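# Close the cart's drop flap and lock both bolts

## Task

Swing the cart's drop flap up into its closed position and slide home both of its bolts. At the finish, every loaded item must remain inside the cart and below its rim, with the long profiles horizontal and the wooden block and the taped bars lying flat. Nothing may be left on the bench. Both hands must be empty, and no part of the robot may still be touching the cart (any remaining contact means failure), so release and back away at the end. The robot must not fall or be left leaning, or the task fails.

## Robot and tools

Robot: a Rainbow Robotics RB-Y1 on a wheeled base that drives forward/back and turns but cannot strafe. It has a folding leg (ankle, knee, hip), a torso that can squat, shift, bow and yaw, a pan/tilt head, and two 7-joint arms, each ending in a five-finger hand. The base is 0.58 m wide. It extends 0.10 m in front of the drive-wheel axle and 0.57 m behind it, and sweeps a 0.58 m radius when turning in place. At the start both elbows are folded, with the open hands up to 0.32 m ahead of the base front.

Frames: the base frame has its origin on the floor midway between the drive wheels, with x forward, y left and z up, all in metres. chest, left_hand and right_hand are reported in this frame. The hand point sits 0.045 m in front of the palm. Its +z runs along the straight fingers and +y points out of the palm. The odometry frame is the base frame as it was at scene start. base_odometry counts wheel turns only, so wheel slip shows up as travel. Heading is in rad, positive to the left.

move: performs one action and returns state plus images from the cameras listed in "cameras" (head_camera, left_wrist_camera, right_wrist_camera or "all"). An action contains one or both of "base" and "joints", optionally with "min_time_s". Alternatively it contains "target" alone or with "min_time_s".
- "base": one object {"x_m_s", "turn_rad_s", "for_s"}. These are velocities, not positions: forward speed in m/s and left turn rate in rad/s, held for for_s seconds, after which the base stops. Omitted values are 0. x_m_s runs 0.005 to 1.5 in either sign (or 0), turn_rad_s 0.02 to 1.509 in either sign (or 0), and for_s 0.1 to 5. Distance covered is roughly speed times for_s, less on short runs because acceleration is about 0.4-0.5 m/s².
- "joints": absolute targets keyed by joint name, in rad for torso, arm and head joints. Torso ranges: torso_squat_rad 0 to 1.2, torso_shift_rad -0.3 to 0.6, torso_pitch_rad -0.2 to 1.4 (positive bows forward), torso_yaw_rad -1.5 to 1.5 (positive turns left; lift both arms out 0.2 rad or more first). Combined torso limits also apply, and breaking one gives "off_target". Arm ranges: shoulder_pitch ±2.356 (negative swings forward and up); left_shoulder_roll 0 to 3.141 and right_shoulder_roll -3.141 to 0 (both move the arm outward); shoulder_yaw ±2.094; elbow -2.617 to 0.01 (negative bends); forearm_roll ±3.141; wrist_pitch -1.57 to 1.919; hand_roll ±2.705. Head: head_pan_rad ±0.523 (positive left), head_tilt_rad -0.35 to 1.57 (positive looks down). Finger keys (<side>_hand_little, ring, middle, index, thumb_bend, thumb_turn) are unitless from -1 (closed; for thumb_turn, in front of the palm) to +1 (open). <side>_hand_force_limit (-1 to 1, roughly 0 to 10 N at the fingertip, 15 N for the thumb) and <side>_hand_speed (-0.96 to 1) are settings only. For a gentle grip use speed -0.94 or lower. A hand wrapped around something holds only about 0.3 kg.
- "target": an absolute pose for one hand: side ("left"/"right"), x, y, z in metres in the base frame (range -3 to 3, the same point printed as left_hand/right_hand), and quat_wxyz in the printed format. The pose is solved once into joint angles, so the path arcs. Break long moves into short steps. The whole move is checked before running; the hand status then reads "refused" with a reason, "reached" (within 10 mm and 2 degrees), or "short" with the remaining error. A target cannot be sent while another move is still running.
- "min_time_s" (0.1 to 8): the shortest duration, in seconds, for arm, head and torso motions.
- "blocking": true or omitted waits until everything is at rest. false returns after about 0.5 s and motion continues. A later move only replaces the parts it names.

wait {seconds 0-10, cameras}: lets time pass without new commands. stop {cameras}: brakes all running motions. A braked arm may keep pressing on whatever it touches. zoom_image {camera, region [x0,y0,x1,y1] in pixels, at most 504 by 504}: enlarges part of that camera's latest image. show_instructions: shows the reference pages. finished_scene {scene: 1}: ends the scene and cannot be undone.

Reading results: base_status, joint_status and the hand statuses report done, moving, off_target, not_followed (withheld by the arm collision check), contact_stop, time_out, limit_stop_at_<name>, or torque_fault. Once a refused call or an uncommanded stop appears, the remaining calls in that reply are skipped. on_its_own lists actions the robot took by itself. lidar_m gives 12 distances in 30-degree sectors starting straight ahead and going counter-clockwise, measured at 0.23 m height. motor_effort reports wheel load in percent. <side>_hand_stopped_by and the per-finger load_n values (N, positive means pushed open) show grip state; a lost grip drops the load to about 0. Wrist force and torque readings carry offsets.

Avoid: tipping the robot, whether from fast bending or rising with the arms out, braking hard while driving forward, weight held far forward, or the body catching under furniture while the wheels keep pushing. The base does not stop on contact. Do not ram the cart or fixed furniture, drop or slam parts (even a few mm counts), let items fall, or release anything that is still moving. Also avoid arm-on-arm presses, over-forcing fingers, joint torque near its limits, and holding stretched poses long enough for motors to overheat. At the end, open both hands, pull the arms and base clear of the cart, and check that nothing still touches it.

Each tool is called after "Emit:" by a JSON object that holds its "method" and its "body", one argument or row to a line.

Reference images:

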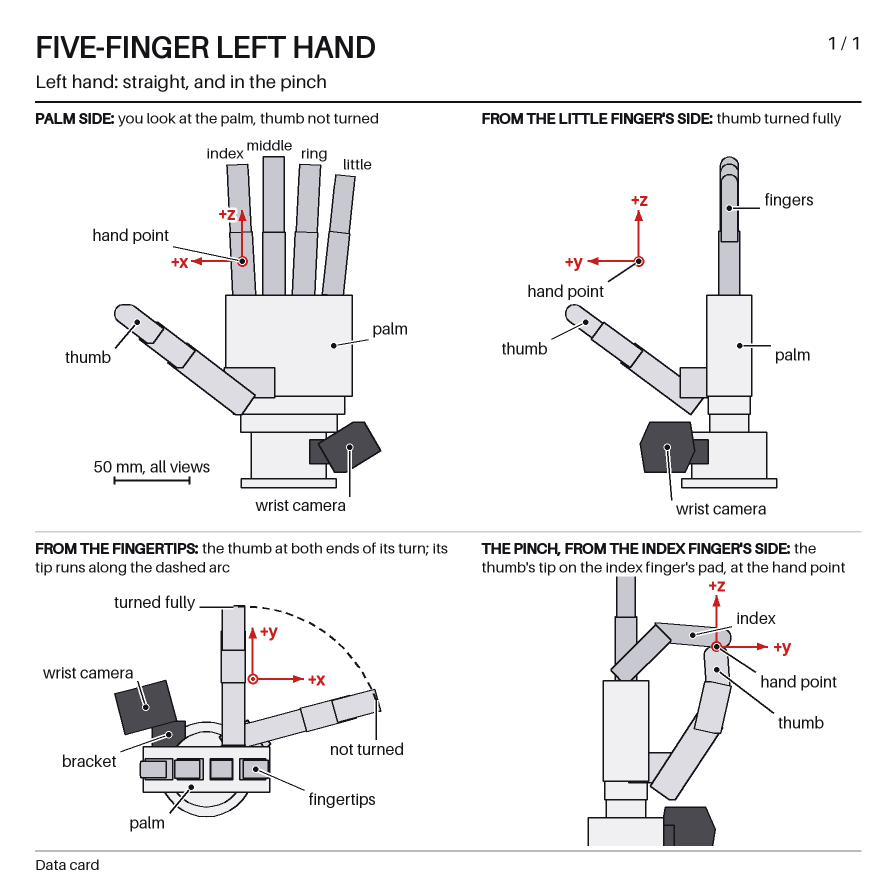

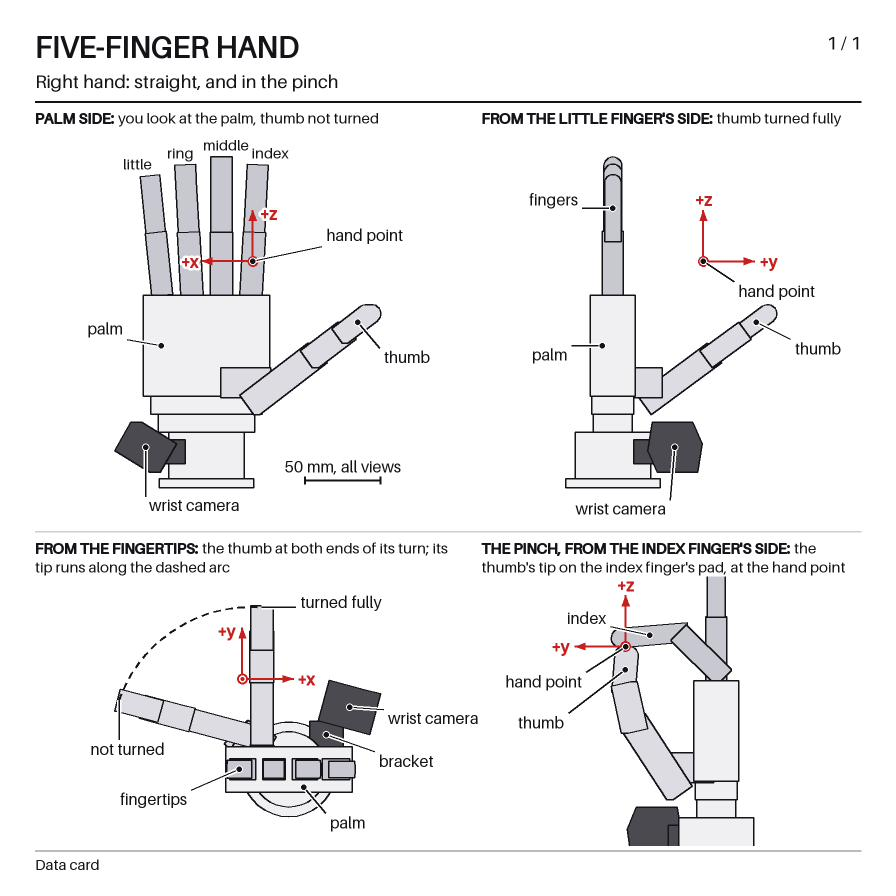

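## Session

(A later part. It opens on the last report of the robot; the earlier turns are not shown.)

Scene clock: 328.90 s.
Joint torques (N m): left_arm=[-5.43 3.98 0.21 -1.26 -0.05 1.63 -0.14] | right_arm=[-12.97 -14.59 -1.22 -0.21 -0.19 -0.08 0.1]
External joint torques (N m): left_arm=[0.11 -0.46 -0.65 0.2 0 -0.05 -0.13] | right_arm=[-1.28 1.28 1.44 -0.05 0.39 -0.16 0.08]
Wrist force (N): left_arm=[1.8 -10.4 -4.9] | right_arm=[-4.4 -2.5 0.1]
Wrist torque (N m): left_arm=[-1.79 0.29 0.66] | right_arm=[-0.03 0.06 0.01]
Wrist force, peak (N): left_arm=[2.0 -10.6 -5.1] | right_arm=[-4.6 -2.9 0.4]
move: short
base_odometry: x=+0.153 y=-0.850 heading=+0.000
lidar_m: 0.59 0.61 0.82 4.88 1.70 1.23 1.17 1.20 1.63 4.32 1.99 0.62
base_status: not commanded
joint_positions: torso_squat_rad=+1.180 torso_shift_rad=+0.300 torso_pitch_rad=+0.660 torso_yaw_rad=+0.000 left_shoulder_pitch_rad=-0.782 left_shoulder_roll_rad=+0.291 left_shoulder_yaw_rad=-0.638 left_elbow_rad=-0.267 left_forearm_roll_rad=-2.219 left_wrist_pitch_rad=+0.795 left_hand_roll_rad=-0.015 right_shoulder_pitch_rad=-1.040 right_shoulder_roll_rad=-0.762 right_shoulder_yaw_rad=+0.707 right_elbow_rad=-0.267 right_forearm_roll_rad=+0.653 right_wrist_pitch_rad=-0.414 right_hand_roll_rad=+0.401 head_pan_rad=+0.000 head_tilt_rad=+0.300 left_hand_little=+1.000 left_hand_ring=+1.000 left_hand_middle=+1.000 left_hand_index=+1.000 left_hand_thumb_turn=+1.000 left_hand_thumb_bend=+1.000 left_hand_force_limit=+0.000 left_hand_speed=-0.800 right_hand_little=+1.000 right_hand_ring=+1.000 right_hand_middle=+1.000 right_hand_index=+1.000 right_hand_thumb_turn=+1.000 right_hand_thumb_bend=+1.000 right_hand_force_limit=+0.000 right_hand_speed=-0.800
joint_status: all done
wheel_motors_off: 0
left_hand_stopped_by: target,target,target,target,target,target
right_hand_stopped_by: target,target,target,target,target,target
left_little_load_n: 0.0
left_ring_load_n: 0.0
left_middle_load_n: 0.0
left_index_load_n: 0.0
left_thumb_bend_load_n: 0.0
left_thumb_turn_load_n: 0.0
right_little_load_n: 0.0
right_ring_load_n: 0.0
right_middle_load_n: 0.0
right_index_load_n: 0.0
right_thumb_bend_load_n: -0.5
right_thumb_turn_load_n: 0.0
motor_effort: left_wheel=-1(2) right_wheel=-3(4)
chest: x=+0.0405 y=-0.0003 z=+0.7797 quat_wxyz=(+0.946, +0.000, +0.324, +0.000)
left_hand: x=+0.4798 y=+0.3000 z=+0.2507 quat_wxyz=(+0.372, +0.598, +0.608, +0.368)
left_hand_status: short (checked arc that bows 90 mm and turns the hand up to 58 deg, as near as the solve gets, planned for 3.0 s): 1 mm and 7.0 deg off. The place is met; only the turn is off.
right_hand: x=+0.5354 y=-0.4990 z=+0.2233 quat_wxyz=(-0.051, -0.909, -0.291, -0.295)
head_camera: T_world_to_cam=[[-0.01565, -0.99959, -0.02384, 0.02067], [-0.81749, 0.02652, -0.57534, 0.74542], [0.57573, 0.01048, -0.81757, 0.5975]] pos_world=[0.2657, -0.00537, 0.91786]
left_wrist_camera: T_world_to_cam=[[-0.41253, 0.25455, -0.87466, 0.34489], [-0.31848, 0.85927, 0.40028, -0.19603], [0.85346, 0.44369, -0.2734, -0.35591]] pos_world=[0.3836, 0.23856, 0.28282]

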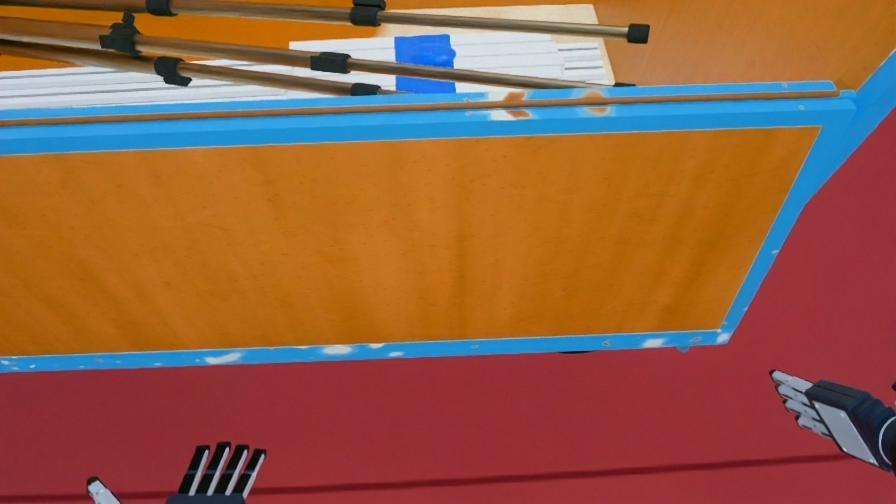

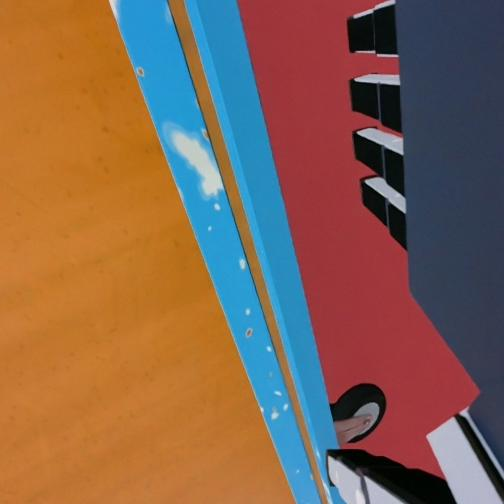

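Emit:
{"method": "move", "body": {
  "target": {"side": "right", "x": 0.50, "y": -0.44, "z": 0.40, "quat_wxyz": [0.6088, 0, 0.7934, 0]},
  "min_time_s": 3,
  "cameras": ["all"]
}}

Scene clock: 361.90 s.
Joint torques (N m): left_arm=[-5.89 3.89 0.46 -1.39 -0.06 1.86 -0.16] | right_arm=[-1.69 -16.59 -7.64 -0.55 0.04 1.76 0.17]
External joint torques (N m): left_arm=[-0.35 -0.55 -0.4 0.07 0 0.18 -0.16] | right_arm=[1.36 1.19 -2.12 -0.61 0.43 -0.23 0.19]
Wrist force (N): left_arm=[1.8 -10.3 -5.0] | right_arm=[3.7 -1.2 -2.7]
Wrist torque (N m): left_arm=[-1.76 0.28 0.66] | right_arm=[0.22 -0.37 0.47]
Wrist force, peak (N): left_arm=[1.9 -10.6 -5.4] | right_arm=[-4.9 -2.7 0.3]
move: done
base_odometry: x=+0.153 y=-0.850 heading=+0.000
lidar_m: 0.58 0.60 0.82 4.89 1.69 1.23 1.16 1.21 1.63 4.33 1.99 0.62
base_status: not commanded
joint_positions: torso_squat_rad=+1.180 torso_shift_rad=+0.300 torso_pitch_rad=+0.660 torso_yaw_rad=+0.000 left_shoulder_pitch_rad=-0.782 left_shoulder_roll_rad=+0.291 left_shoulder_yaw_rad=-0.638 left_elbow_rad=-0.267 left_forearm_roll_rad=-2.219 left_wrist_pitch_rad=+0.795 left_hand_roll_rad=-0.015 right_shoulder_pitch_rad=-0.490 right_shoulder_roll_rad=-1.025 right_shoulder_yaw_rad=+0.690 right_elbow_rad=-0.895 right_forearm_roll_rad=+2.037 right_wrist_pitch_rad=+0.818 right_hand_roll_rad=+1.369 head_pan_rad=+0.000 head_tilt_rad=+0.300 left_hand_little=+1.000 left_hand_ring=+1.000 left_hand_middle=+1.000 left_hand_index=+1.000 left_hand_thumb_turn=+1.000 left_hand_thumb_bend=+1.000 left_hand_force_limit=+0.000 left_hand_speed=-0.800 right_hand_little=+1.000 right_hand_ring=+1.000 right_hand_middle=+1.000 right_hand_index=+1.000 right_hand_thumb_turn=+1.000 right_hand_thumb_bend=+1.000 right_hand_force_limit=+0.000 right_hand_speed=-0.800
joint_status: all done
wheel_motors_off: 0
left_hand_stopped_by: target,target,target,target,target,target
right_hand_stopped_by: target,target,target,target,target,target
left_little_load_n: 0.0
left_ring_load_n: 0.0
left_middle_load_n: 0.0
left_index_load_n: 0.0
left_thumb_bend_load_n: 0.0
left_thumb_turn_load_n: 0.0
right_little_load_n: 0.0
right_ring_load_n: 0.0
right_middle_load_n: 0.0
right_index_load_n: 0.0
right_thumb_bend_load_n: 0.0
right_thumb_turn_load_n: 0.0
motor_effort: left_wheel=-1(2) right_wheel=-1(4)
chest: x=+0.0405 y=-0.0003 z=+0.7797 quat_wxyz=(+0.946, +0.000, +0.324, +0.000)
left_hand: x=+0.4798 y=+0.3001 z=+0.2506 quat_wxyz=(+0.372, +0.598, +0.608, +0.368)
right_hand: x=+0.5001 y=-0.4397 z=+0.4001 quat_wxyz=(-0.608, +0.000, -0.794, +0.000)
right_hand_status: reached (checked arc that bows 114 mm and turns the hand up to 150 deg, planned for 3.0 s): 0 mm and 0.1 deg off.
pictures: head_camera, left_wrist_camera, right_wrist_camera
head_camera: T_world_to_cam=[[-0.01565, -0.99959, -0.02384, 0.02067], [-0.81749, 0.02652, -0.57534, 0.74542], [0.57573, 0.01048, -0.81757, 0.5975]] pos_world=[0.2657, -0.00537, 0.91786]
left_wrist_camera: T_world_to_cam=[[-0.41253, 0.25455, -0.87466, 0.3448], [-0.31848, 0.85927, 0.40028, -0.19599], [0.85346, 0.44369, -0.2734, -0.35593]] pos_world=[0.3836, 0.23856, 0.28272]
right_wrist_camera: T_world_to_cam=[[-0.08953, 0.9741, -0.20762, 0.55784], [-0.26308, 0.17792, 0.94823, -0.17444], [0.96061, 0.13952, 0.24033, -0.39946]] pos_world=[0.38777, -0.45663, 0.37723]

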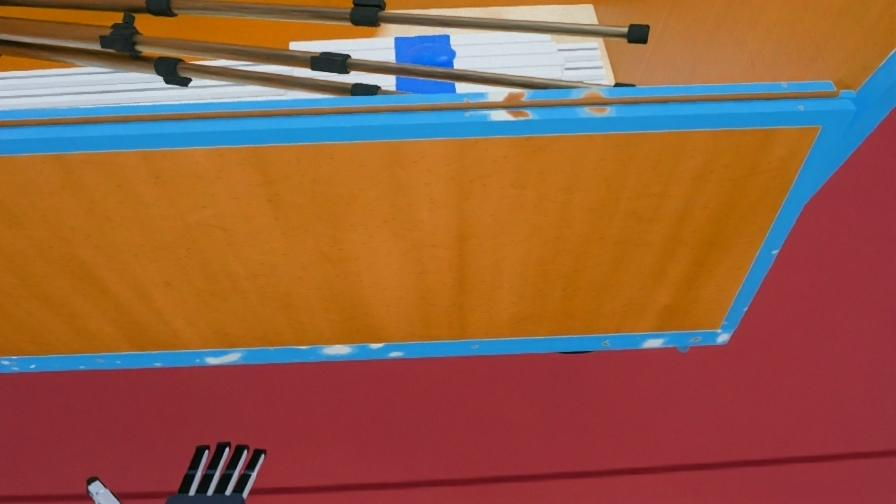

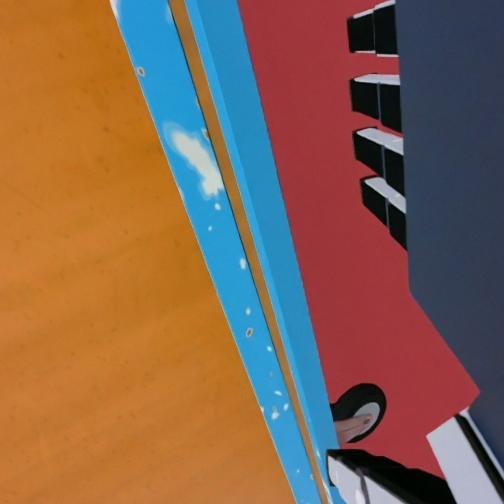

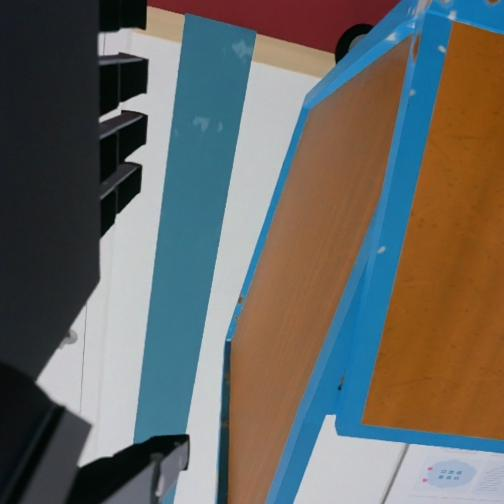

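Emit:
{"method": "zoom_image", "body": {
  "camera": "right_wrist_camera",
  "region": [290, 0, 504, 214]
}}

Emit:
{"method": "zoom_image", "body": {
  "camera": "right_wrist_camera",
  "region": [210, 200, 464, 454]
}}

Scaled by 2.355 from the camera's image (finer frame: 720x720).

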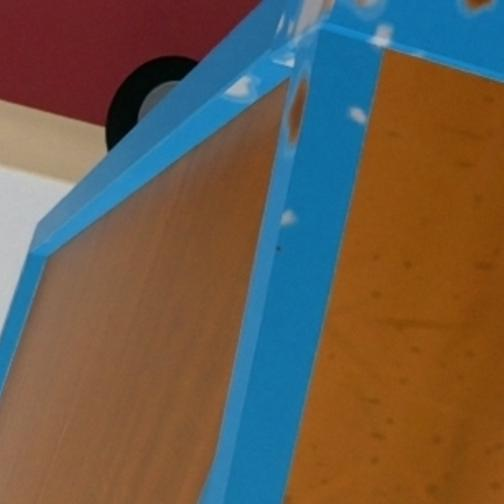

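Scaled by 1.984 from the camera's image (finer frame: 720x720).

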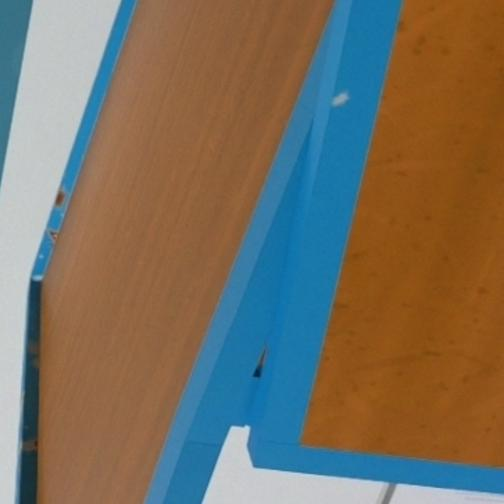

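Emit:
{"method": "move", "body": {
  "target": {"side": "right", "x": 0.52, "y": -0.44, "z": 0.20, "quat_wxyz": [0.6088, 0, 0.7934, 0]},
  "min_time_s": 3,
  "cameras": ["right_wrist_camera", "head_camera"]
}}

Emit:
{"method": "zoom_image", "body": {
  "camera": "right_wrist_camera",
  "region": [250, 0, 504, 254]
}}

Scene clock: 384.37 s.
Joint torques (N m): left_arm=[-5.51 3.91 0.3 -1.5 -0.12 1.71 -0.11] | right_arm=[-10.7 -11.71 -4.09 -0.88 -0.32 1.08 0.15]
External joint torques (N m): left_arm=[0.04 -0.53 -0.56 -0.04 -0.07 0.03 -0.11] | right_arm=[-1.66 1.57 -2.25 0.48 -0.23 -0.38 0.16]
Wrist force (N): left_arm=[1.6 -10.5 -5.2] | right_arm=[1.9 0.4 -0.6]
Wrist torque (N m): left_arm=[-1.79 0.31 0.66] | right_arm=[0.18 -0.33 0.40]
Wrist force, peak (N): left_arm=[1.9 -10.7 -5.2] | right_arm=[4.1 -1.9 -3.0]
move: short
base_odometry: x=+0.153 y=-0.850 heading=+0.000
lidar_m: 0.59 0.61 0.82 4.87 1.70 1.23 1.17 1.20 1.63 4.31 1.99 0.62
base_status: not commanded
joint_positions: torso_squat_rad=+1.180 torso_shift_rad=+0.300 torso_pitch_rad=+0.660 torso_yaw_rad=+0.000 left_shoulder_pitch_rad=-0.782 left_shoulder_roll_rad=+0.291 left_shoulder_yaw_rad=-0.638 left_elbow_rad=-0.267 left_forearm_roll_rad=-2.219 left_wrist_pitch_rad=+0.795 left_hand_roll_rad=-0.015 right_shoulder_pitch_rad=-0.907 right_shoulder_roll_rad=-0.582 right_shoulder_yaw_rad=+0.442 right_elbow_rad=-0.267 right_forearm_roll_rad=+1.796 right_wrist_pitch_rad=+0.201 right_hand_roll_rad=+2.036 head_pan_rad=+0.000 head_tilt_rad=+0.300 left_hand_little=+1.000 left_hand_ring=+1.000 left_hand_middle=+1.000 left_hand_index=+1.000 left_hand_thumb_turn=+1.000 left_hand_thumb_bend=+1.000 left_hand_force_limit=+0.000 left_hand_speed=-0.800 right_hand_little=+1.000 right_hand_ring=+1.000 right_hand_middle=+1.000 right_hand_index=+1.000 right_hand_thumb_turn=+1.000 right_hand_thumb_bend=+1.000 right_hand_force_limit=+0.000 right_hand_speed=-0.800
joint_status: all done
wheel_motors_off: 0
left_hand_stopped_by: target,target,target,target,target,target
right_hand_stopped_by: target,target,target,target,target,target
left_little_load_n: 0.0
left_ring_load_n: 0.0
left_middle_load_n: 0.0
left_index_load_n: 0.0
left_thumb_bend_load_n: 0.0
left_thumb_turn_load_n: 0.0
right_little_load_n: 0.0
right_ring_load_n: 0.0
right_middle_load_n: 0.0
right_index_load_n: 0.0
right_thumb_bend_load_n: 0.0
right_thumb_turn_load_n: 0.0
motor_effort: left_wheel=-1(2) right_wheel=-3(4)
chest: x=+0.0405 y=-0.0003 z=+0.7797 quat_wxyz=(+0.946, +0.000, +0.324, +0.000)
left_hand: x=+0.4798 y=+0.3001 z=+0.2507 quat_wxyz=(+0.372, +0.598, +0.608, +0.368)
right_hand: x=+0.5191 y=-0.4395 z=+0.2014 quat_wxyz=(-0.354, -0.068, -0.919, +0.158)
right_hand_status: short (checked arc that bows 58 mm and turns the hand up to 38 deg, as near as the solve gets, planned for 3.0 s): 2 mm and 38.2 deg off. The place is met; only the turn is off.
pictures: head_camera, right_wrist_camera
head_camera: T_world_to_cam=[[-0.01565, -0.99959, -0.02384, 0.02067], [-0.81749, 0.02652, -0.57534, 0.74542], [0.57573, 0.01048, -0.81757, 0.5975]] pos_world=[0.2657, -0.00537, 0.91786]
right_wrist_camera: T_world_to_cam=[[0.04506, 0.93101, -0.36219, 0.46046], [0.3532, 0.32429, 0.87754, -0.22235], [0.93446, -0.16747, -0.31422, -0.37957]] pos_world=[0.41248, -0.42015, 0.24263]

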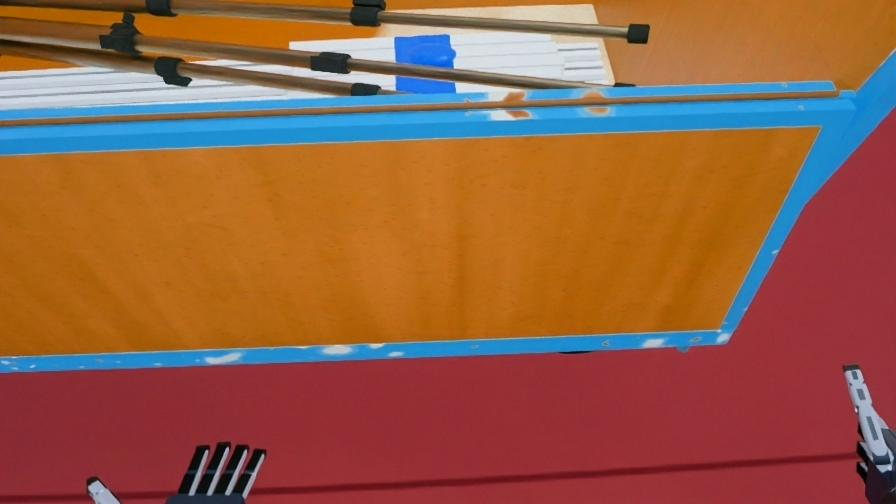

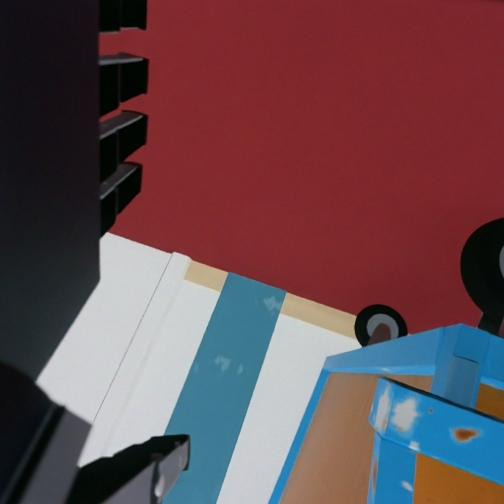

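Scaled by 1.984 from the camera's image (finer frame: 720x720).

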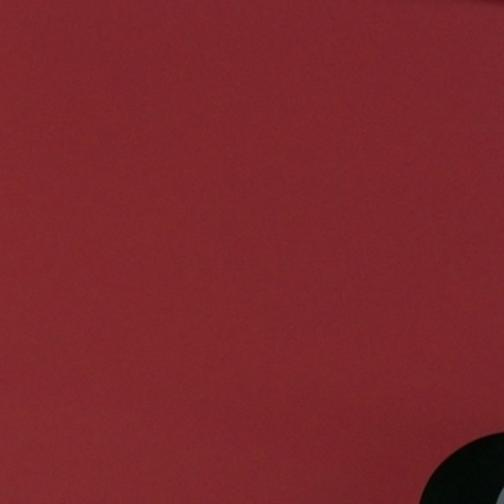

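Emit:
{"method": "zoom_image", "body": {
  "camera": "right_wrist_camera",
  "region": [304, 304, 504, 504]
}}

Scaled by 2.520 from the camera's image (finer frame: 720x720).

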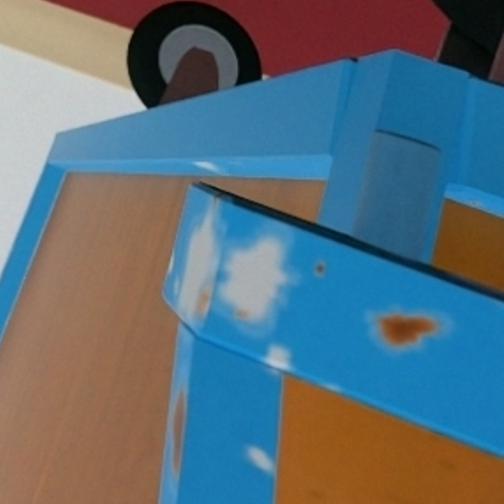

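Emit:
{"method": "move", "body": {
  "target": {"side": "right", "x": 0.60, "y": -0.44, "z": 0.33, "quat_wxyz": [0.5736, 0, 0.8192, 0]},
  "min_time_s": 3,
  "cameras": ["right_wrist_camera", "head_camera"]
}}

Scene clock: 408.83 s.
Joint torques (N m): left_arm=[-5.58 3.47 0.2 -1.54 -0.11 1.81 -0.25] | right_arm=[-11.73 -15.61 -0.66 1.22 -0.38 1.37 -0.52]
External joint torques (N m): left_arm=[-0.04 -0.97 -0.65 -0.08 -0.06 0.13 -0.24] | right_arm=[-1.31 0.86 2.01 -0.38 0.18 -0.24 -0.5]
Wrist force (N): left_arm=[2.0 -10.6 -4.9] | right_arm=[3.6 -0.8 -2.1]
Wrist torque (N m): left_arm=[-1.80 0.26 0.68] | right_arm=[0.18 -0.45 0.28]
Wrist force, peak (N): left_arm=[1.9 -10.7 -5.3] | right_arm=[3.6 -0.8 -2.1]
move: short
base_odometry: x=+0.153 y=-0.850 heading=+0.000
lidar_m: 0.59 0.60 0.83 4.88 1.69 1.23 1.16 1.21 1.63 4.31 1.99 0.62
base_status: not commanded
joint_positions: torso_squat_rad=+1.180 torso_shift_rad=+0.300 torso_pitch_rad=+0.660 torso_yaw_rad=+0.000 left_shoulder_pitch_rad=-0.782 left_shoulder_roll_rad=+0.291 left_shoulder_yaw_rad=-0.638 left_elbow_rad=-0.267 left_forearm_roll_rad=-2.219 left_wrist_pitch_rad=+0.795 left_hand_roll_rad=-0.015 right_shoulder_pitch_rad=-0.983 right_shoulder_roll_rad=-0.776 right_shoulder_yaw_rad=+0.899 right_elbow_rad=-0.267 right_forearm_roll_rad=+2.194 right_wrist_pitch_rad=+0.533 right_hand_roll_rad=+1.116 head_pan_rad=+0.000 head_tilt_rad=+0.300 left_hand_little=+1.000 left_hand_ring=+1.000 left_hand_middle=+1.000 left_hand_index=+1.000 left_hand_thumb_turn=+1.000 left_hand_thumb_bend=+1.000 left_hand_force_limit=+0.000 left_hand_speed=-0.800 right_hand_little=+1.000 right_hand_ring=+1.000 right_hand_middle=+1.000 right_hand_index=+1.000 right_hand_thumb_turn=+1.000 right_hand_thumb_bend=+1.000 right_hand_force_limit=+0.000 right_hand_speed=-0.800
joint_status: all done
wheel_motors_off: 0
left_hand_stopped_by: target,target,target,target,target,target
right_hand_stopped_by: target,target,target,target,target,target
left_little_load_n: 0.0
left_ring_load_n: 0.0
left_middle_load_n: 0.0
left_index_load_n: 0.0
left_thumb_bend_load_n: 0.0
left_thumb_turn_load_n: 0.0
right_little_load_n: 0.0
right_ring_load_n: 0.0
right_middle_load_n: 0.0
right_index_load_n: 0.0
right_thumb_bend_load_n: 0.0
right_thumb_turn_load_n: 0.0
motor_effort: left_wheel=-1(2) right_wheel=-3(4)
chest: x=+0.0405 y=-0.0003 z=+0.7797 quat_wxyz=(+0.946, +0.000, +0.324, +0.000)
left_hand: x=+0.4798 y=+0.3001 z=+0.2507 quat_wxyz=(+0.372, +0.598, +0.608, +0.368)
right_hand: x=+0.5995 y=-0.4398 z=+0.3306 quat_wxyz=(-0.517, -0.030, -0.854, +0.056)
right_hand_status: short (checked arc that bows 19 mm and turns the hand up to 24 deg, as near as the solve gets, planned for 3.0 s): 1 mm and 10.6 deg off. The place is met; only the turn is off.
pictures: head_camera, right_wrist_camera
head_camera: T_world_to_cam=[[-0.01565, -0.99959, -0.02384, 0.02067], [-0.81749, 0.02652, -0.57534, 0.74542], [0.57573, 0.01048, -0.81757, 0.5975]] pos_world=[0.2657, -0.00537, 0.91786]
right_wrist_camera: T_world_to_cam=[[-0.02588, 0.96912, -0.24521, 0.52448], [-0.02775, 0.24451, 0.96925, -0.2011], [0.99928, 0.03189, 0.02057, -0.47599]] pos_world=[0.48364, -0.44393, 0.33332]

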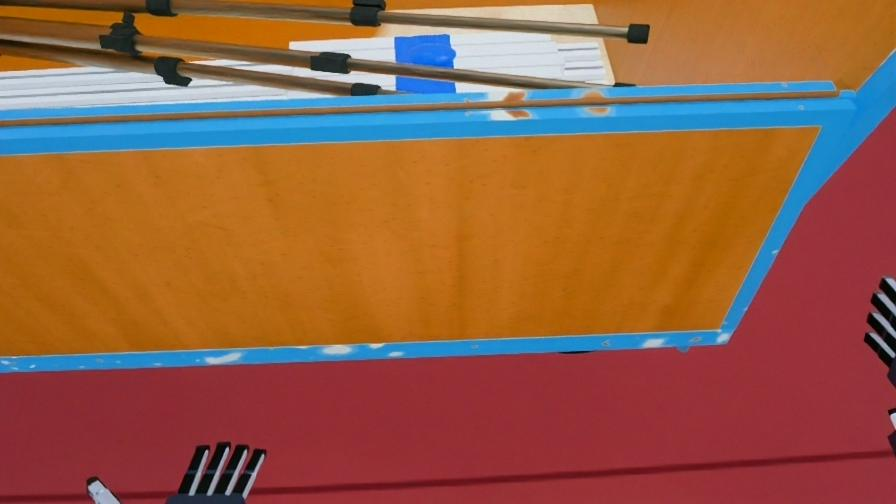

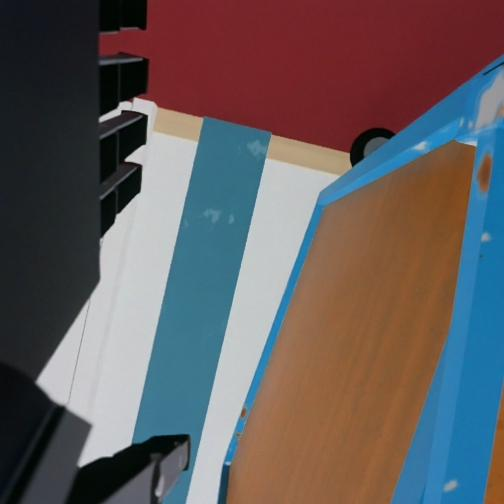

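Emit:
{"method": "move", "body": {
  "joints": {"right_hand_index": 0.0, "right_hand_middle": 0.0, "right_hand_ring": 0.0, "right_hand_little": 0.0, "right_hand_speed": 0.0, "head_pan_rad": -0.3, "head_tilt_rad": 0.35},
  "cameras": ["head_camera", "right_wrist_camera"]
}}

Emit:
{"method": "zoom_image", "body": {
  "camera": "head_camera",
  "region": [500, 200, 896, 504]
}}

Scene clock: 415.40 s.
Joint torques (N m): left_arm=[-5.75 4.17 0.61 -1.52 -0.06 1.7 -0.09] | right_arm=[-11.62 -14.87 -1.56 1.41 -0.24 1.49 -0.1]
External joint torques (N m): left_arm=[-0.21 -0.27 -0.25 -0.06 0 0.01 -0.09] | right_arm=[-1.2 1.59 1.11 -0.18 0.33 -0.11 -0.07]
Wrist force (N): left_arm=[1.9 -10.4 -5.1] | right_arm=[3.1 -1.1 -2.0]
Wrist torque (N m): left_arm=[-1.76 0.25 0.66] | right_arm=[0.16 -0.36 0.26]
Wrist force, peak (N): left_arm=[2.2 -10.8 -5.3] | right_arm=[3.8 -1.0 -2.1]
move: done
base_odometry: x=+0.153 y=-0.850 heading=+0.000
lidar_m: 0.58 0.60 0.82 4.88 1.70 1.24 1.17 1.21 1.64 4.31 1.99 0.62
base_status: not commanded
joint_positions: torso_squat_rad=+1.180 torso_shift_rad=+0.300 torso_pitch_rad=+0.660 torso_yaw_rad=+0.000 left_shoulder_pitch_rad=-0.782 left_shoulder_roll_rad=+0.291 left_shoulder_yaw_rad=-0.638 left_elbow_rad=-0.267 left_forearm_roll_rad=-2.219 left_wrist_pitch_rad=+0.795 left_hand_roll_rad=-0.015 right_shoulder_pitch_rad=-0.983 right_shoulder_roll_rad=-0.776 right_shoulder_yaw_rad=+0.899 right_elbow_rad=-0.267 right_forearm_roll_rad=+2.194 right_wrist_pitch_rad=+0.533 right_hand_roll_rad=+1.116 head_pan_rad=-0.300 head_tilt_rad=+0.350 left_hand_little=+1.000 left_hand_ring=+1.000 left_hand_middle=+1.000 left_hand_index=+1.000 left_hand_thumb_turn=+1.000 left_hand_thumb_bend=+1.000 left_hand_force_limit=+0.000 left_hand_speed=-0.800 right_hand_little=+0.000 right_hand_ring=+0.000 right_hand_middle=+0.000 right_hand_index=+0.000 right_hand_thumb_turn=+1.000 right_hand_thumb_bend=+1.000 right_hand_force_limit=+0.000 right_hand_speed=+0.000
joint_status: all done
wheel_motors_off: 0
left_hand_stopped_by: target,target,target,target,target,target
right_hand_stopped_by: target,target,target,target,target,target
left_little_load_n: 0.0
left_ring_load_n: 0.0
left_middle_load_n: 0.0
left_index_load_n: 0.0
left_thumb_bend_load_n: 0.5
left_thumb_turn_load_n: 0.0
right_little_load_n: 0.0
right_ring_load_n: 0.5
right_middle_load_n: 0.0
right_index_load_n: 0.0
right_thumb_bend_load_n: 0.0
right_thumb_turn_load_n: 0.0
motor_effort: left_wheel=-1(2) right_wheel=-1(3)
chest: x=+0.0405 y=-0.0003 z=+0.7797 quat_wxyz=(+0.946, +0.000, +0.324, +0.000)
left_hand: x=+0.4798 y=+0.3001 z=+0.2507 quat_wxyz=(+0.372, +0.598, +0.608, +0.368)
right_hand: x=+0.5995 y=-0.4398 z=+0.3306 quat_wxyz=(-0.517, -0.030, -0.854, +0.056)
head_camera: T_world_to_cam=[[-0.25018, -0.9552, 0.15809, -0.10508], [-0.82712, 0.12599, -0.54772, 0.72164], [0.50326, -0.26779, -0.82159, 0.61417]] pos_world=[0.26151, -0.02682, 0.91646]
right_wrist_camera: T_world_to_cam=[[-0.02588, 0.96912, -0.24521, 0.52448], [-0.02775, 0.24451, 0.96925, -0.2011], [0.99928, 0.03189, 0.02057, -0.47599]] pos_world=[0.48364, -0.44393, 0.33332]

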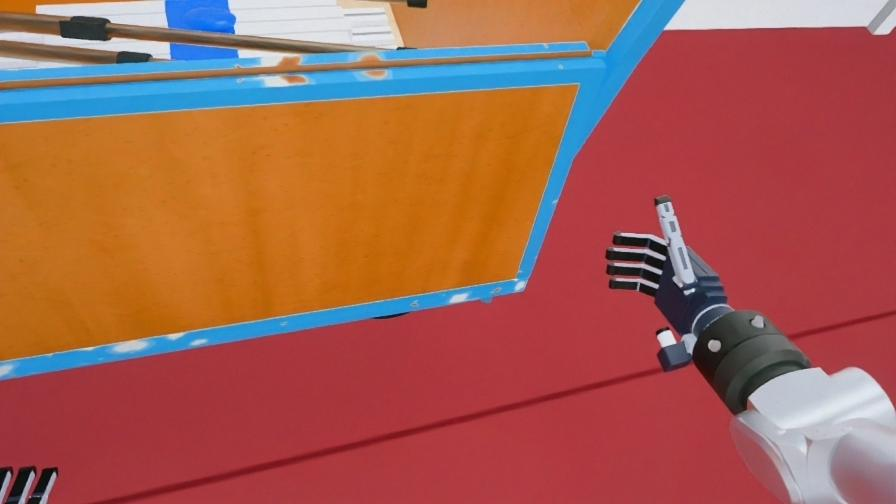

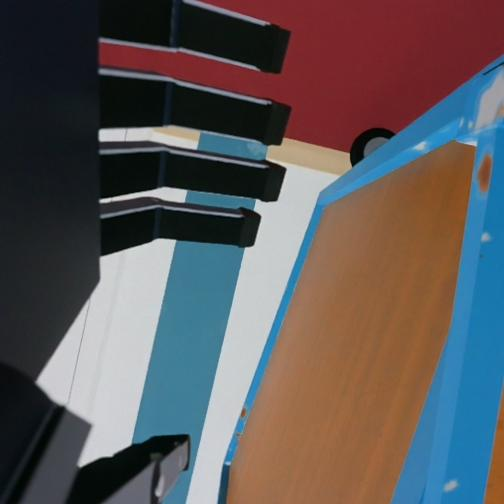

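Scaled by 1.273 from the camera's image (finer frame: 1280x720).

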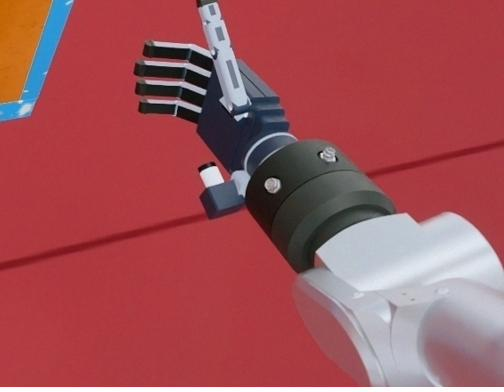

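Emit:
{"method": "move", "body": {
  "joints": {"right_hand_ring": 1.0, "right_hand_little": 1.0, "right_hand_index": -0.1, "right_hand_middle": -0.1}
}}

Emit:
{"method": "move", "body": {
  "target": {"side": "right", "x": 0.64, "y": -0.42, "z": 0.34, "quat_wxyz": [0.5174, 0.0300, 0.8532, -0.0560]},
  "min_time_s": 2,
  "cameras": ["right_wrist_camera", "head_camera"]
}}

Scene clock: 423.53 s.
Joint torques (N m): left_arm=[-5.76 4.16 0.72 -1.51 -0.02 1.81 -0.08] | right_arm=[-12.4 -15.27 -1.56 1.41 -0.26 1.2 -0.46]
External joint torques (N m): left_arm=[-0.21 -0.28 -0.14 -0.05 0.04 0.13 -0.08] | right_arm=[-1.98 1.19 1.11 -0.19 0.31 -0.4 -0.43]
Wrist force (N): left_arm=[1.6 -10.4 -5.0] | right_arm=[3.3 -0.8 -1.7]
Wrist torque (N m): left_arm=[-1.77 0.31 0.66] | right_arm=[0.20 -0.42 0.27]
Wrist force, peak (N): left_arm=[2.1 -10.7 -5.1] | right_arm=[3.9 -1.0 -1.9]
move: done
base_odometry: x=+0.153 y=-0.850 heading=+0.000
lidar_m: 0.58 0.61 0.82 4.87 1.70 1.23 1.17 1.21 1.63 4.32 1.99 0.62
base_status: not commanded
joint_positions: torso_squat_rad=+1.180 torso_shift_rad=+0.300 torso_pitch_rad=+0.660 torso_yaw_rad=+0.000 left_shoulder_pitch_rad=-0.782 left_shoulder_roll_rad=+0.291 left_shoulder_yaw_rad=-0.638 left_elbow_rad=-0.267 left_forearm_roll_rad=-2.219 left_wrist_pitch_rad=+0.795 left_hand_roll_rad=-0.015 right_shoulder_pitch_rad=-0.983 right_shoulder_roll_rad=-0.776 right_shoulder_yaw_rad=+0.899 right_elbow_rad=-0.267 right_forearm_roll_rad=+2.194 right_wrist_pitch_rad=+0.533 right_hand_roll_rad=+1.116 head_pan_rad=-0.300 head_tilt_rad=+0.350 left_hand_little=+1.000 left_hand_ring=+1.000 left_hand_middle=+1.000 left_hand_index=+1.000 left_hand_thumb_turn=+1.000 left_hand_thumb_bend=+1.000 left_hand_force_limit=+0.000 left_hand_speed=-0.800 right_hand_little=+1.000 right_hand_ring=+1.000 right_hand_middle=-0.100 right_hand_index=-0.100 right_hand_thumb_turn=+1.000 right_hand_thumb_bend=+1.000 right_hand_force_limit=+0.000 right_hand_speed=+0.000
joint_status: all done
wheel_motors_off: 0
left_hand_stopped_by: target,target,target,target,target,target
right_hand_stopped_by: target,target,target,target,target,target
left_little_load_n: 0.0
left_ring_load_n: 0.0
left_middle_load_n: 0.0
left_index_load_n: 0.0
left_thumb_bend_load_n: 0.0
left_thumb_turn_load_n: 0.0
right_little_load_n: 0.0
right_ring_load_n: 0.0
right_middle_load_n: 0.0
right_index_load_n: 0.0
right_thumb_bend_load_n: 0.0
right_thumb_turn_load_n: 0.0
motor_effort: left_wheel=-2(2) right_wheel=-3(4)
chest: x=+0.0405 y=-0.0003 z=+0.7797 quat_wxyz=(+0.946, +0.000, +0.324, +0.000)
left_hand: x=+0.4798 y=+0.3001 z=+0.2507 quat_wxyz=(+0.372, +0.598, +0.608, +0.368)
right_hand: x=+0.5995 y=-0.4398 z=+0.3306 quat_wxyz=(-0.517, -0.030, -0.854, +0.056)
pictures: none

Scene clock: 425.87 s.
Joint torques (N m): left_arm=[-5.73 3.64 0.28 -1.51 -0.09 1.69 -0.22] | right_arm=[-14.8 -13.7 -4.68 0.43 -0.75 1.12 0.07]
External joint torques (N m): left_arm=[-0.19 -0.8 -0.58 -0.05 -0.03 0.01 -0.21] | right_arm=[-2.15 2.1 -1.98 -0.43 -0.29 -0.52 0.1]
Wrist force (N): left_arm=[2.1 -10.6 -5.0] | right_arm=[3.7 -0.6 -1.7]
Wrist torque (N m): left_arm=[-1.80 0.24 0.69] | right_arm=[0.23 -0.49 0.53]
Wrist force, peak (N): left_arm=[1.9 -10.7 -5.3] | right_arm=[3.8 -0.9 -2.0]
move: done
base_odometry: x=+0.153 y=-0.850 heading=+0.000
lidar_m: 0.58 0.61 0.81 4.88 1.70 1.23 1.16 1.21 1.63 4.32 1.99 0.62
base_status: not commanded
joint_positions: torso_squat_rad=+1.180 torso_shift_rad=+0.300 torso_pitch_rad=+0.660 torso_yaw_rad=+0.000 left_shoulder_pitch_rad=-0.782 left_shoulder_roll_rad=+0.291 left_shoulder_yaw_rad=-0.638 left_elbow_rad=-0.267 left_forearm_roll_rad=-2.219 left_wrist_pitch_rad=+0.795 left_hand_roll_rad=-0.015 right_shoulder_pitch_rad=-1.076 right_shoulder_roll_rad=-0.754 right_shoulder_yaw_rad=+0.880 right_elbow_rad=-0.267 right_forearm_roll_rad=+2.181 right_wrist_pitch_rad=+0.421 right_hand_roll_rad=+1.174 head_pan_rad=-0.300 head_tilt_rad=+0.350 left_hand_little=+1.000 left_hand_ring=+1.000 left_hand_middle=+1.000 left_hand_index=+1.000 left_hand_thumb_turn=+1.000 left_hand_thumb_bend=+1.000 left_hand_force_limit=+0.000 left_hand_speed=-0.800 right_hand_little=+1.000 right_hand_ring=+1.000 right_hand_middle=-0.100 right_hand_index=-0.100 right_hand_thumb_turn=+1.000 right_hand_thumb_bend=+1.000 right_hand_force_limit=+0.000 right_hand_speed=+0.000
joint_status: all done
wheel_motors_off: 0
left_hand_stopped_by: target,target,target,target,target,target
right_hand_stopped_by: target,target,target,target,target,target
left_little_load_n: 0.0
left_ring_load_n: 0.0
left_middle_load_n: 0.0
left_index_load_n: 0.0
left_thumb_bend_load_n: 0.0
left_thumb_turn_load_n: 0.0
right_little_load_n: 0.0
right_ring_load_n: 0.0
right_middle_load_n: 0.0
right_index_load_n: 0.0
right_thumb_bend_load_n: 0.0
right_thumb_turn_load_n: 0.0
motor_effort: left_wheel=-1(2) right_wheel=-2(4)
chest: x=+0.0405 y=-0.0003 z=+0.7797 quat_wxyz=(+0.946, +0.000, +0.324, +0.000)
left_hand: x=+0.4798 y=+0.3001 z=+0.2507 quat_wxyz=(+0.372, +0.598, +0.608, +0.368)
right_hand: x=+0.6394 y=-0.4199 z=+0.3404 quat_wxyz=(-0.511, -0.033, -0.857, +0.063)
right_hand_status: reached (checked arc that bows 2 mm and turns the hand up to 1 deg, as near as the solve gets, planned for 2.0 s): 1 mm and 1.2 deg off.
pictures: head_camera, right_wrist_camera
head_camera: T_world_to_cam=[[-0.25018, -0.9552, 0.15809, -0.10508], [-0.82712, 0.12599, -0.54772, 0.72164], [0.50326, -0.26779, -0.82159, 0.61417]] pos_world=[0.26151, -0.02682, 0.91646]
right_wrist_camera: T_world_to_cam=[[-0.0176, 0.96755, -0.25207, 0.50509], [-0.01157, 0.25189, 0.96769, -0.22104], [0.99978, 0.01995, 0.00676, -0.5174]] pos_world=[0.52361, -0.4227, 0.34471]

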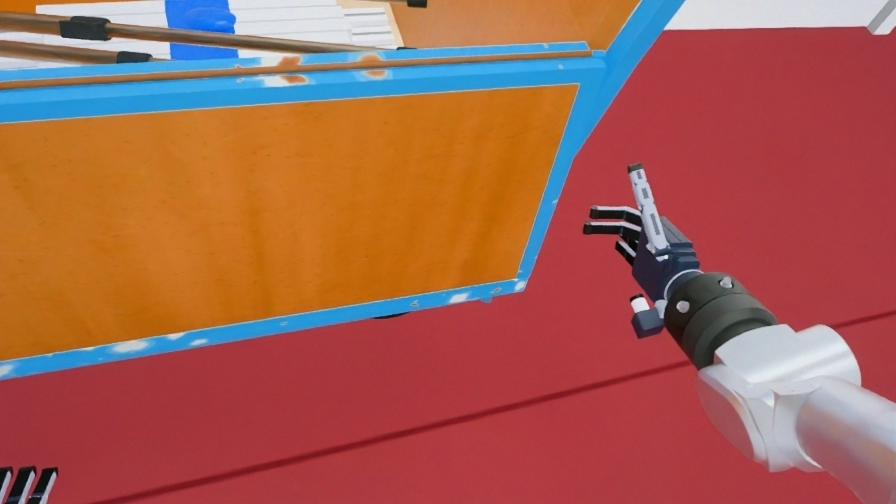

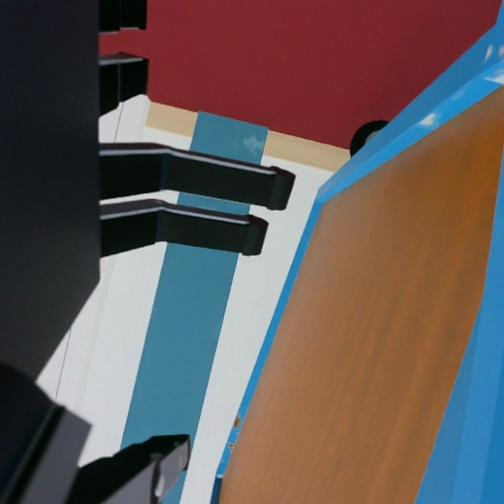

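Emit:
{"method": "move", "body": {
  "target": {"side": "right", "x": 0.645, "y": -0.365, "z": 0.34, "quat_wxyz": [0.5174, 0.0300, 0.8532, -0.0560]},
  "min_time_s": 2,
  "cameras": ["right_wrist_camera", "head_camera"]
}}

Emit:
{"method": "zoom_image", "body": {
  "camera": "right_wrist_camera",
  "region": [200, 100, 504, 404]
}}

Emit:
{"method": "zoom_image", "body": {
  "camera": "head_camera",
  "region": [480, 120, 720, 320]
}}

Scene clock: 436.10 s.
Joint torques (N m): left_arm=[-5.75 3.92 0.23 -1.49 -0.08 1.73 -0.05] | right_arm=[-10.96 -13.02 -6.98 -3.87 -0.53 1.47 0.21]
External joint torques (N m): left_arm=[-0.2 -0.52 -0.63 -0.03 -0.03 0.05 -0.05] | right_arm=[1.07 1.51 -2.35 -0.6 -0.42 -0.37 0.24]
Wrist force (N): left_arm=[1.7 -10.3 -5.0] | right_arm=[3.2 -0.5 -1.3]
Wrist torque (N m): left_arm=[-1.76 0.30 0.65] | right_arm=[0.20 -0.40 0.48]
Wrist force, peak (N): left_arm=[2.0 -10.7 -5.2] | right_arm=[3.8 -0.8 -2.3]
move: done
base_odometry: x=+0.153 y=-0.850 heading=+0.000
lidar_m: 0.59 0.61 0.83 4.89 1.70 1.23 1.16 1.21 1.63 4.32 1.99 0.62
base_status: not commanded
joint_positions: torso_squat_rad=+1.180 torso_shift_rad=+0.300 torso_pitch_rad=+0.660 torso_yaw_rad=+0.000 left_shoulder_pitch_rad=-0.782 left_shoulder_roll_rad=+0.291 left_shoulder_yaw_rad=-0.638 left_elbow_rad=-0.267 left_forearm_roll_rad=-2.219 left_wrist_pitch_rad=+0.795 left_hand_roll_rad=-0.015 right_shoulder_pitch_rad=-0.923 right_shoulder_roll_rad=-0.734 right_shoulder_yaw_rad=+0.524 right_elbow_rad=-0.634 right_forearm_roll_rad=+1.958 right_wrist_pitch_rad=+0.285 right_hand_roll_rad=+1.750 head_pan_rad=-0.300 head_tilt_rad=+0.350 left_hand_little=+1.000 left_hand_ring=+1.000 left_hand_middle=+1.000 left_hand_index=+1.000 left_hand_thumb_turn=+1.000 left_hand_thumb_bend=+1.000 left_hand_force_limit=+0.000 left_hand_speed=-0.800 right_hand_little=+1.000 right_hand_ring=+1.000 right_hand_middle=-0.100 right_hand_index=-0.100 right_hand_thumb_turn=+1.000 right_hand_thumb_bend=+1.000 right_hand_force_limit=+0.000 right_hand_speed=+0.000
joint_status: all done
wheel_motors_off: 0
left_hand_stopped_by: target,target,target,target,target,target
right_hand_stopped_by: target,target,target,target,target,target
left_little_load_n: 0.0
left_ring_load_n: 0.0
left_middle_load_n: 0.0
left_index_load_n: 0.0
left_thumb_bend_load_n: 0.0
left_thumb_turn_load_n: 0.0
right_little_load_n: 0.0
right_ring_load_n: 0.0
right_middle_load_n: 0.0
right_index_load_n: 0.0
right_thumb_bend_load_n: 0.0
right_thumb_turn_load_n: 0.0
motor_effort: left_wheel=-1(2) right_wheel=-3(4)
chest: x=+0.0405 y=-0.0003 z=+0.7797 quat_wxyz=(+0.946, +0.000, +0.324, +0.000)
left_hand: x=+0.4798 y=+0.3001 z=+0.2507 quat_wxyz=(+0.372, +0.598, +0.608, +0.368)
right_hand: x=+0.6454 y=-0.3652 z=+0.3403 quat_wxyz=(-0.521, -0.027, -0.852, +0.051)
right_hand_status: reached (checked arc that bows 18 mm and turns the hand up to 3 deg, planned for 2.0 s): 1 mm and 0.7 deg off.
pictures: head_camera, right_wrist_camera
head_camera: T_world_to_cam=[[-0.25018, -0.9552, 0.15809, -0.10508], [-0.82712, 0.12599, -0.54772, 0.72164], [0.50326, -0.26779, -0.82159, 0.61417]] pos_world=[0.26151, -0.02682, 0.91646]
right_wrist_camera: T_world_to_cam=[[-0.03358, 0.96984, -0.2414, 0.45982], [-0.03916, 0.24008, 0.96996, -0.22202], [0.99867, 0.04203, 0.02992, -0.52355]] pos_world=[0.5296, -0.37065, 0.34202]

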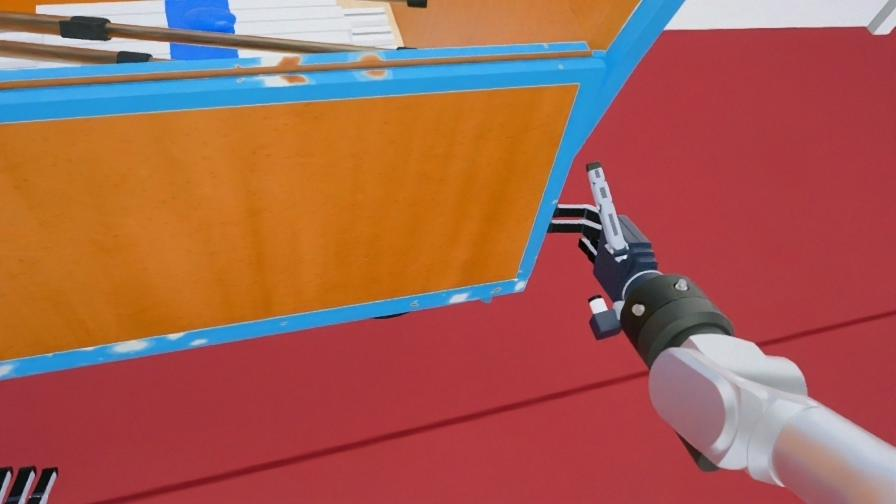

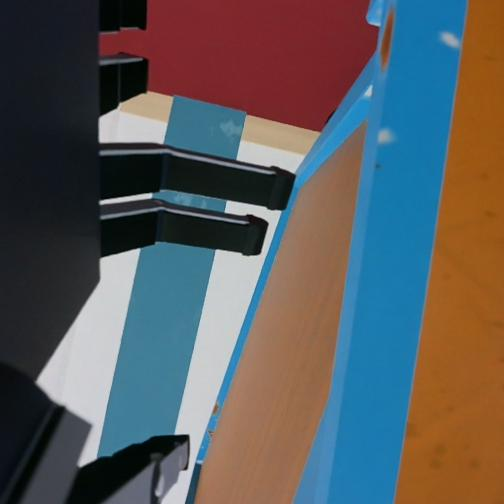

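Scaled by 1.658 from the camera's image (finer frame: 720x720).

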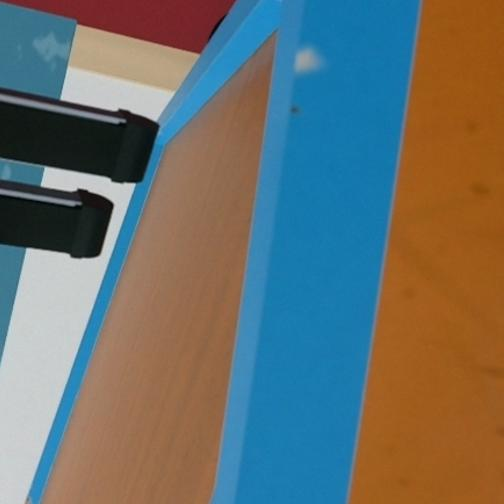

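Scaled by 2.100 from the camera's image (finer frame: 1280x720).

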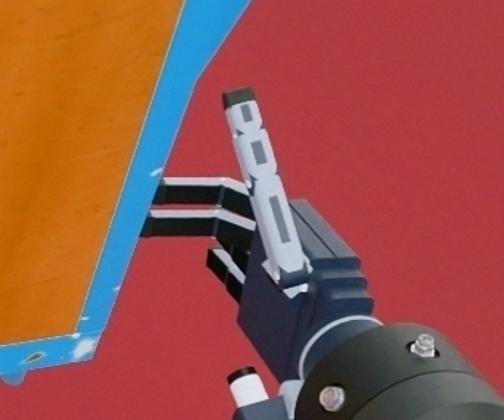

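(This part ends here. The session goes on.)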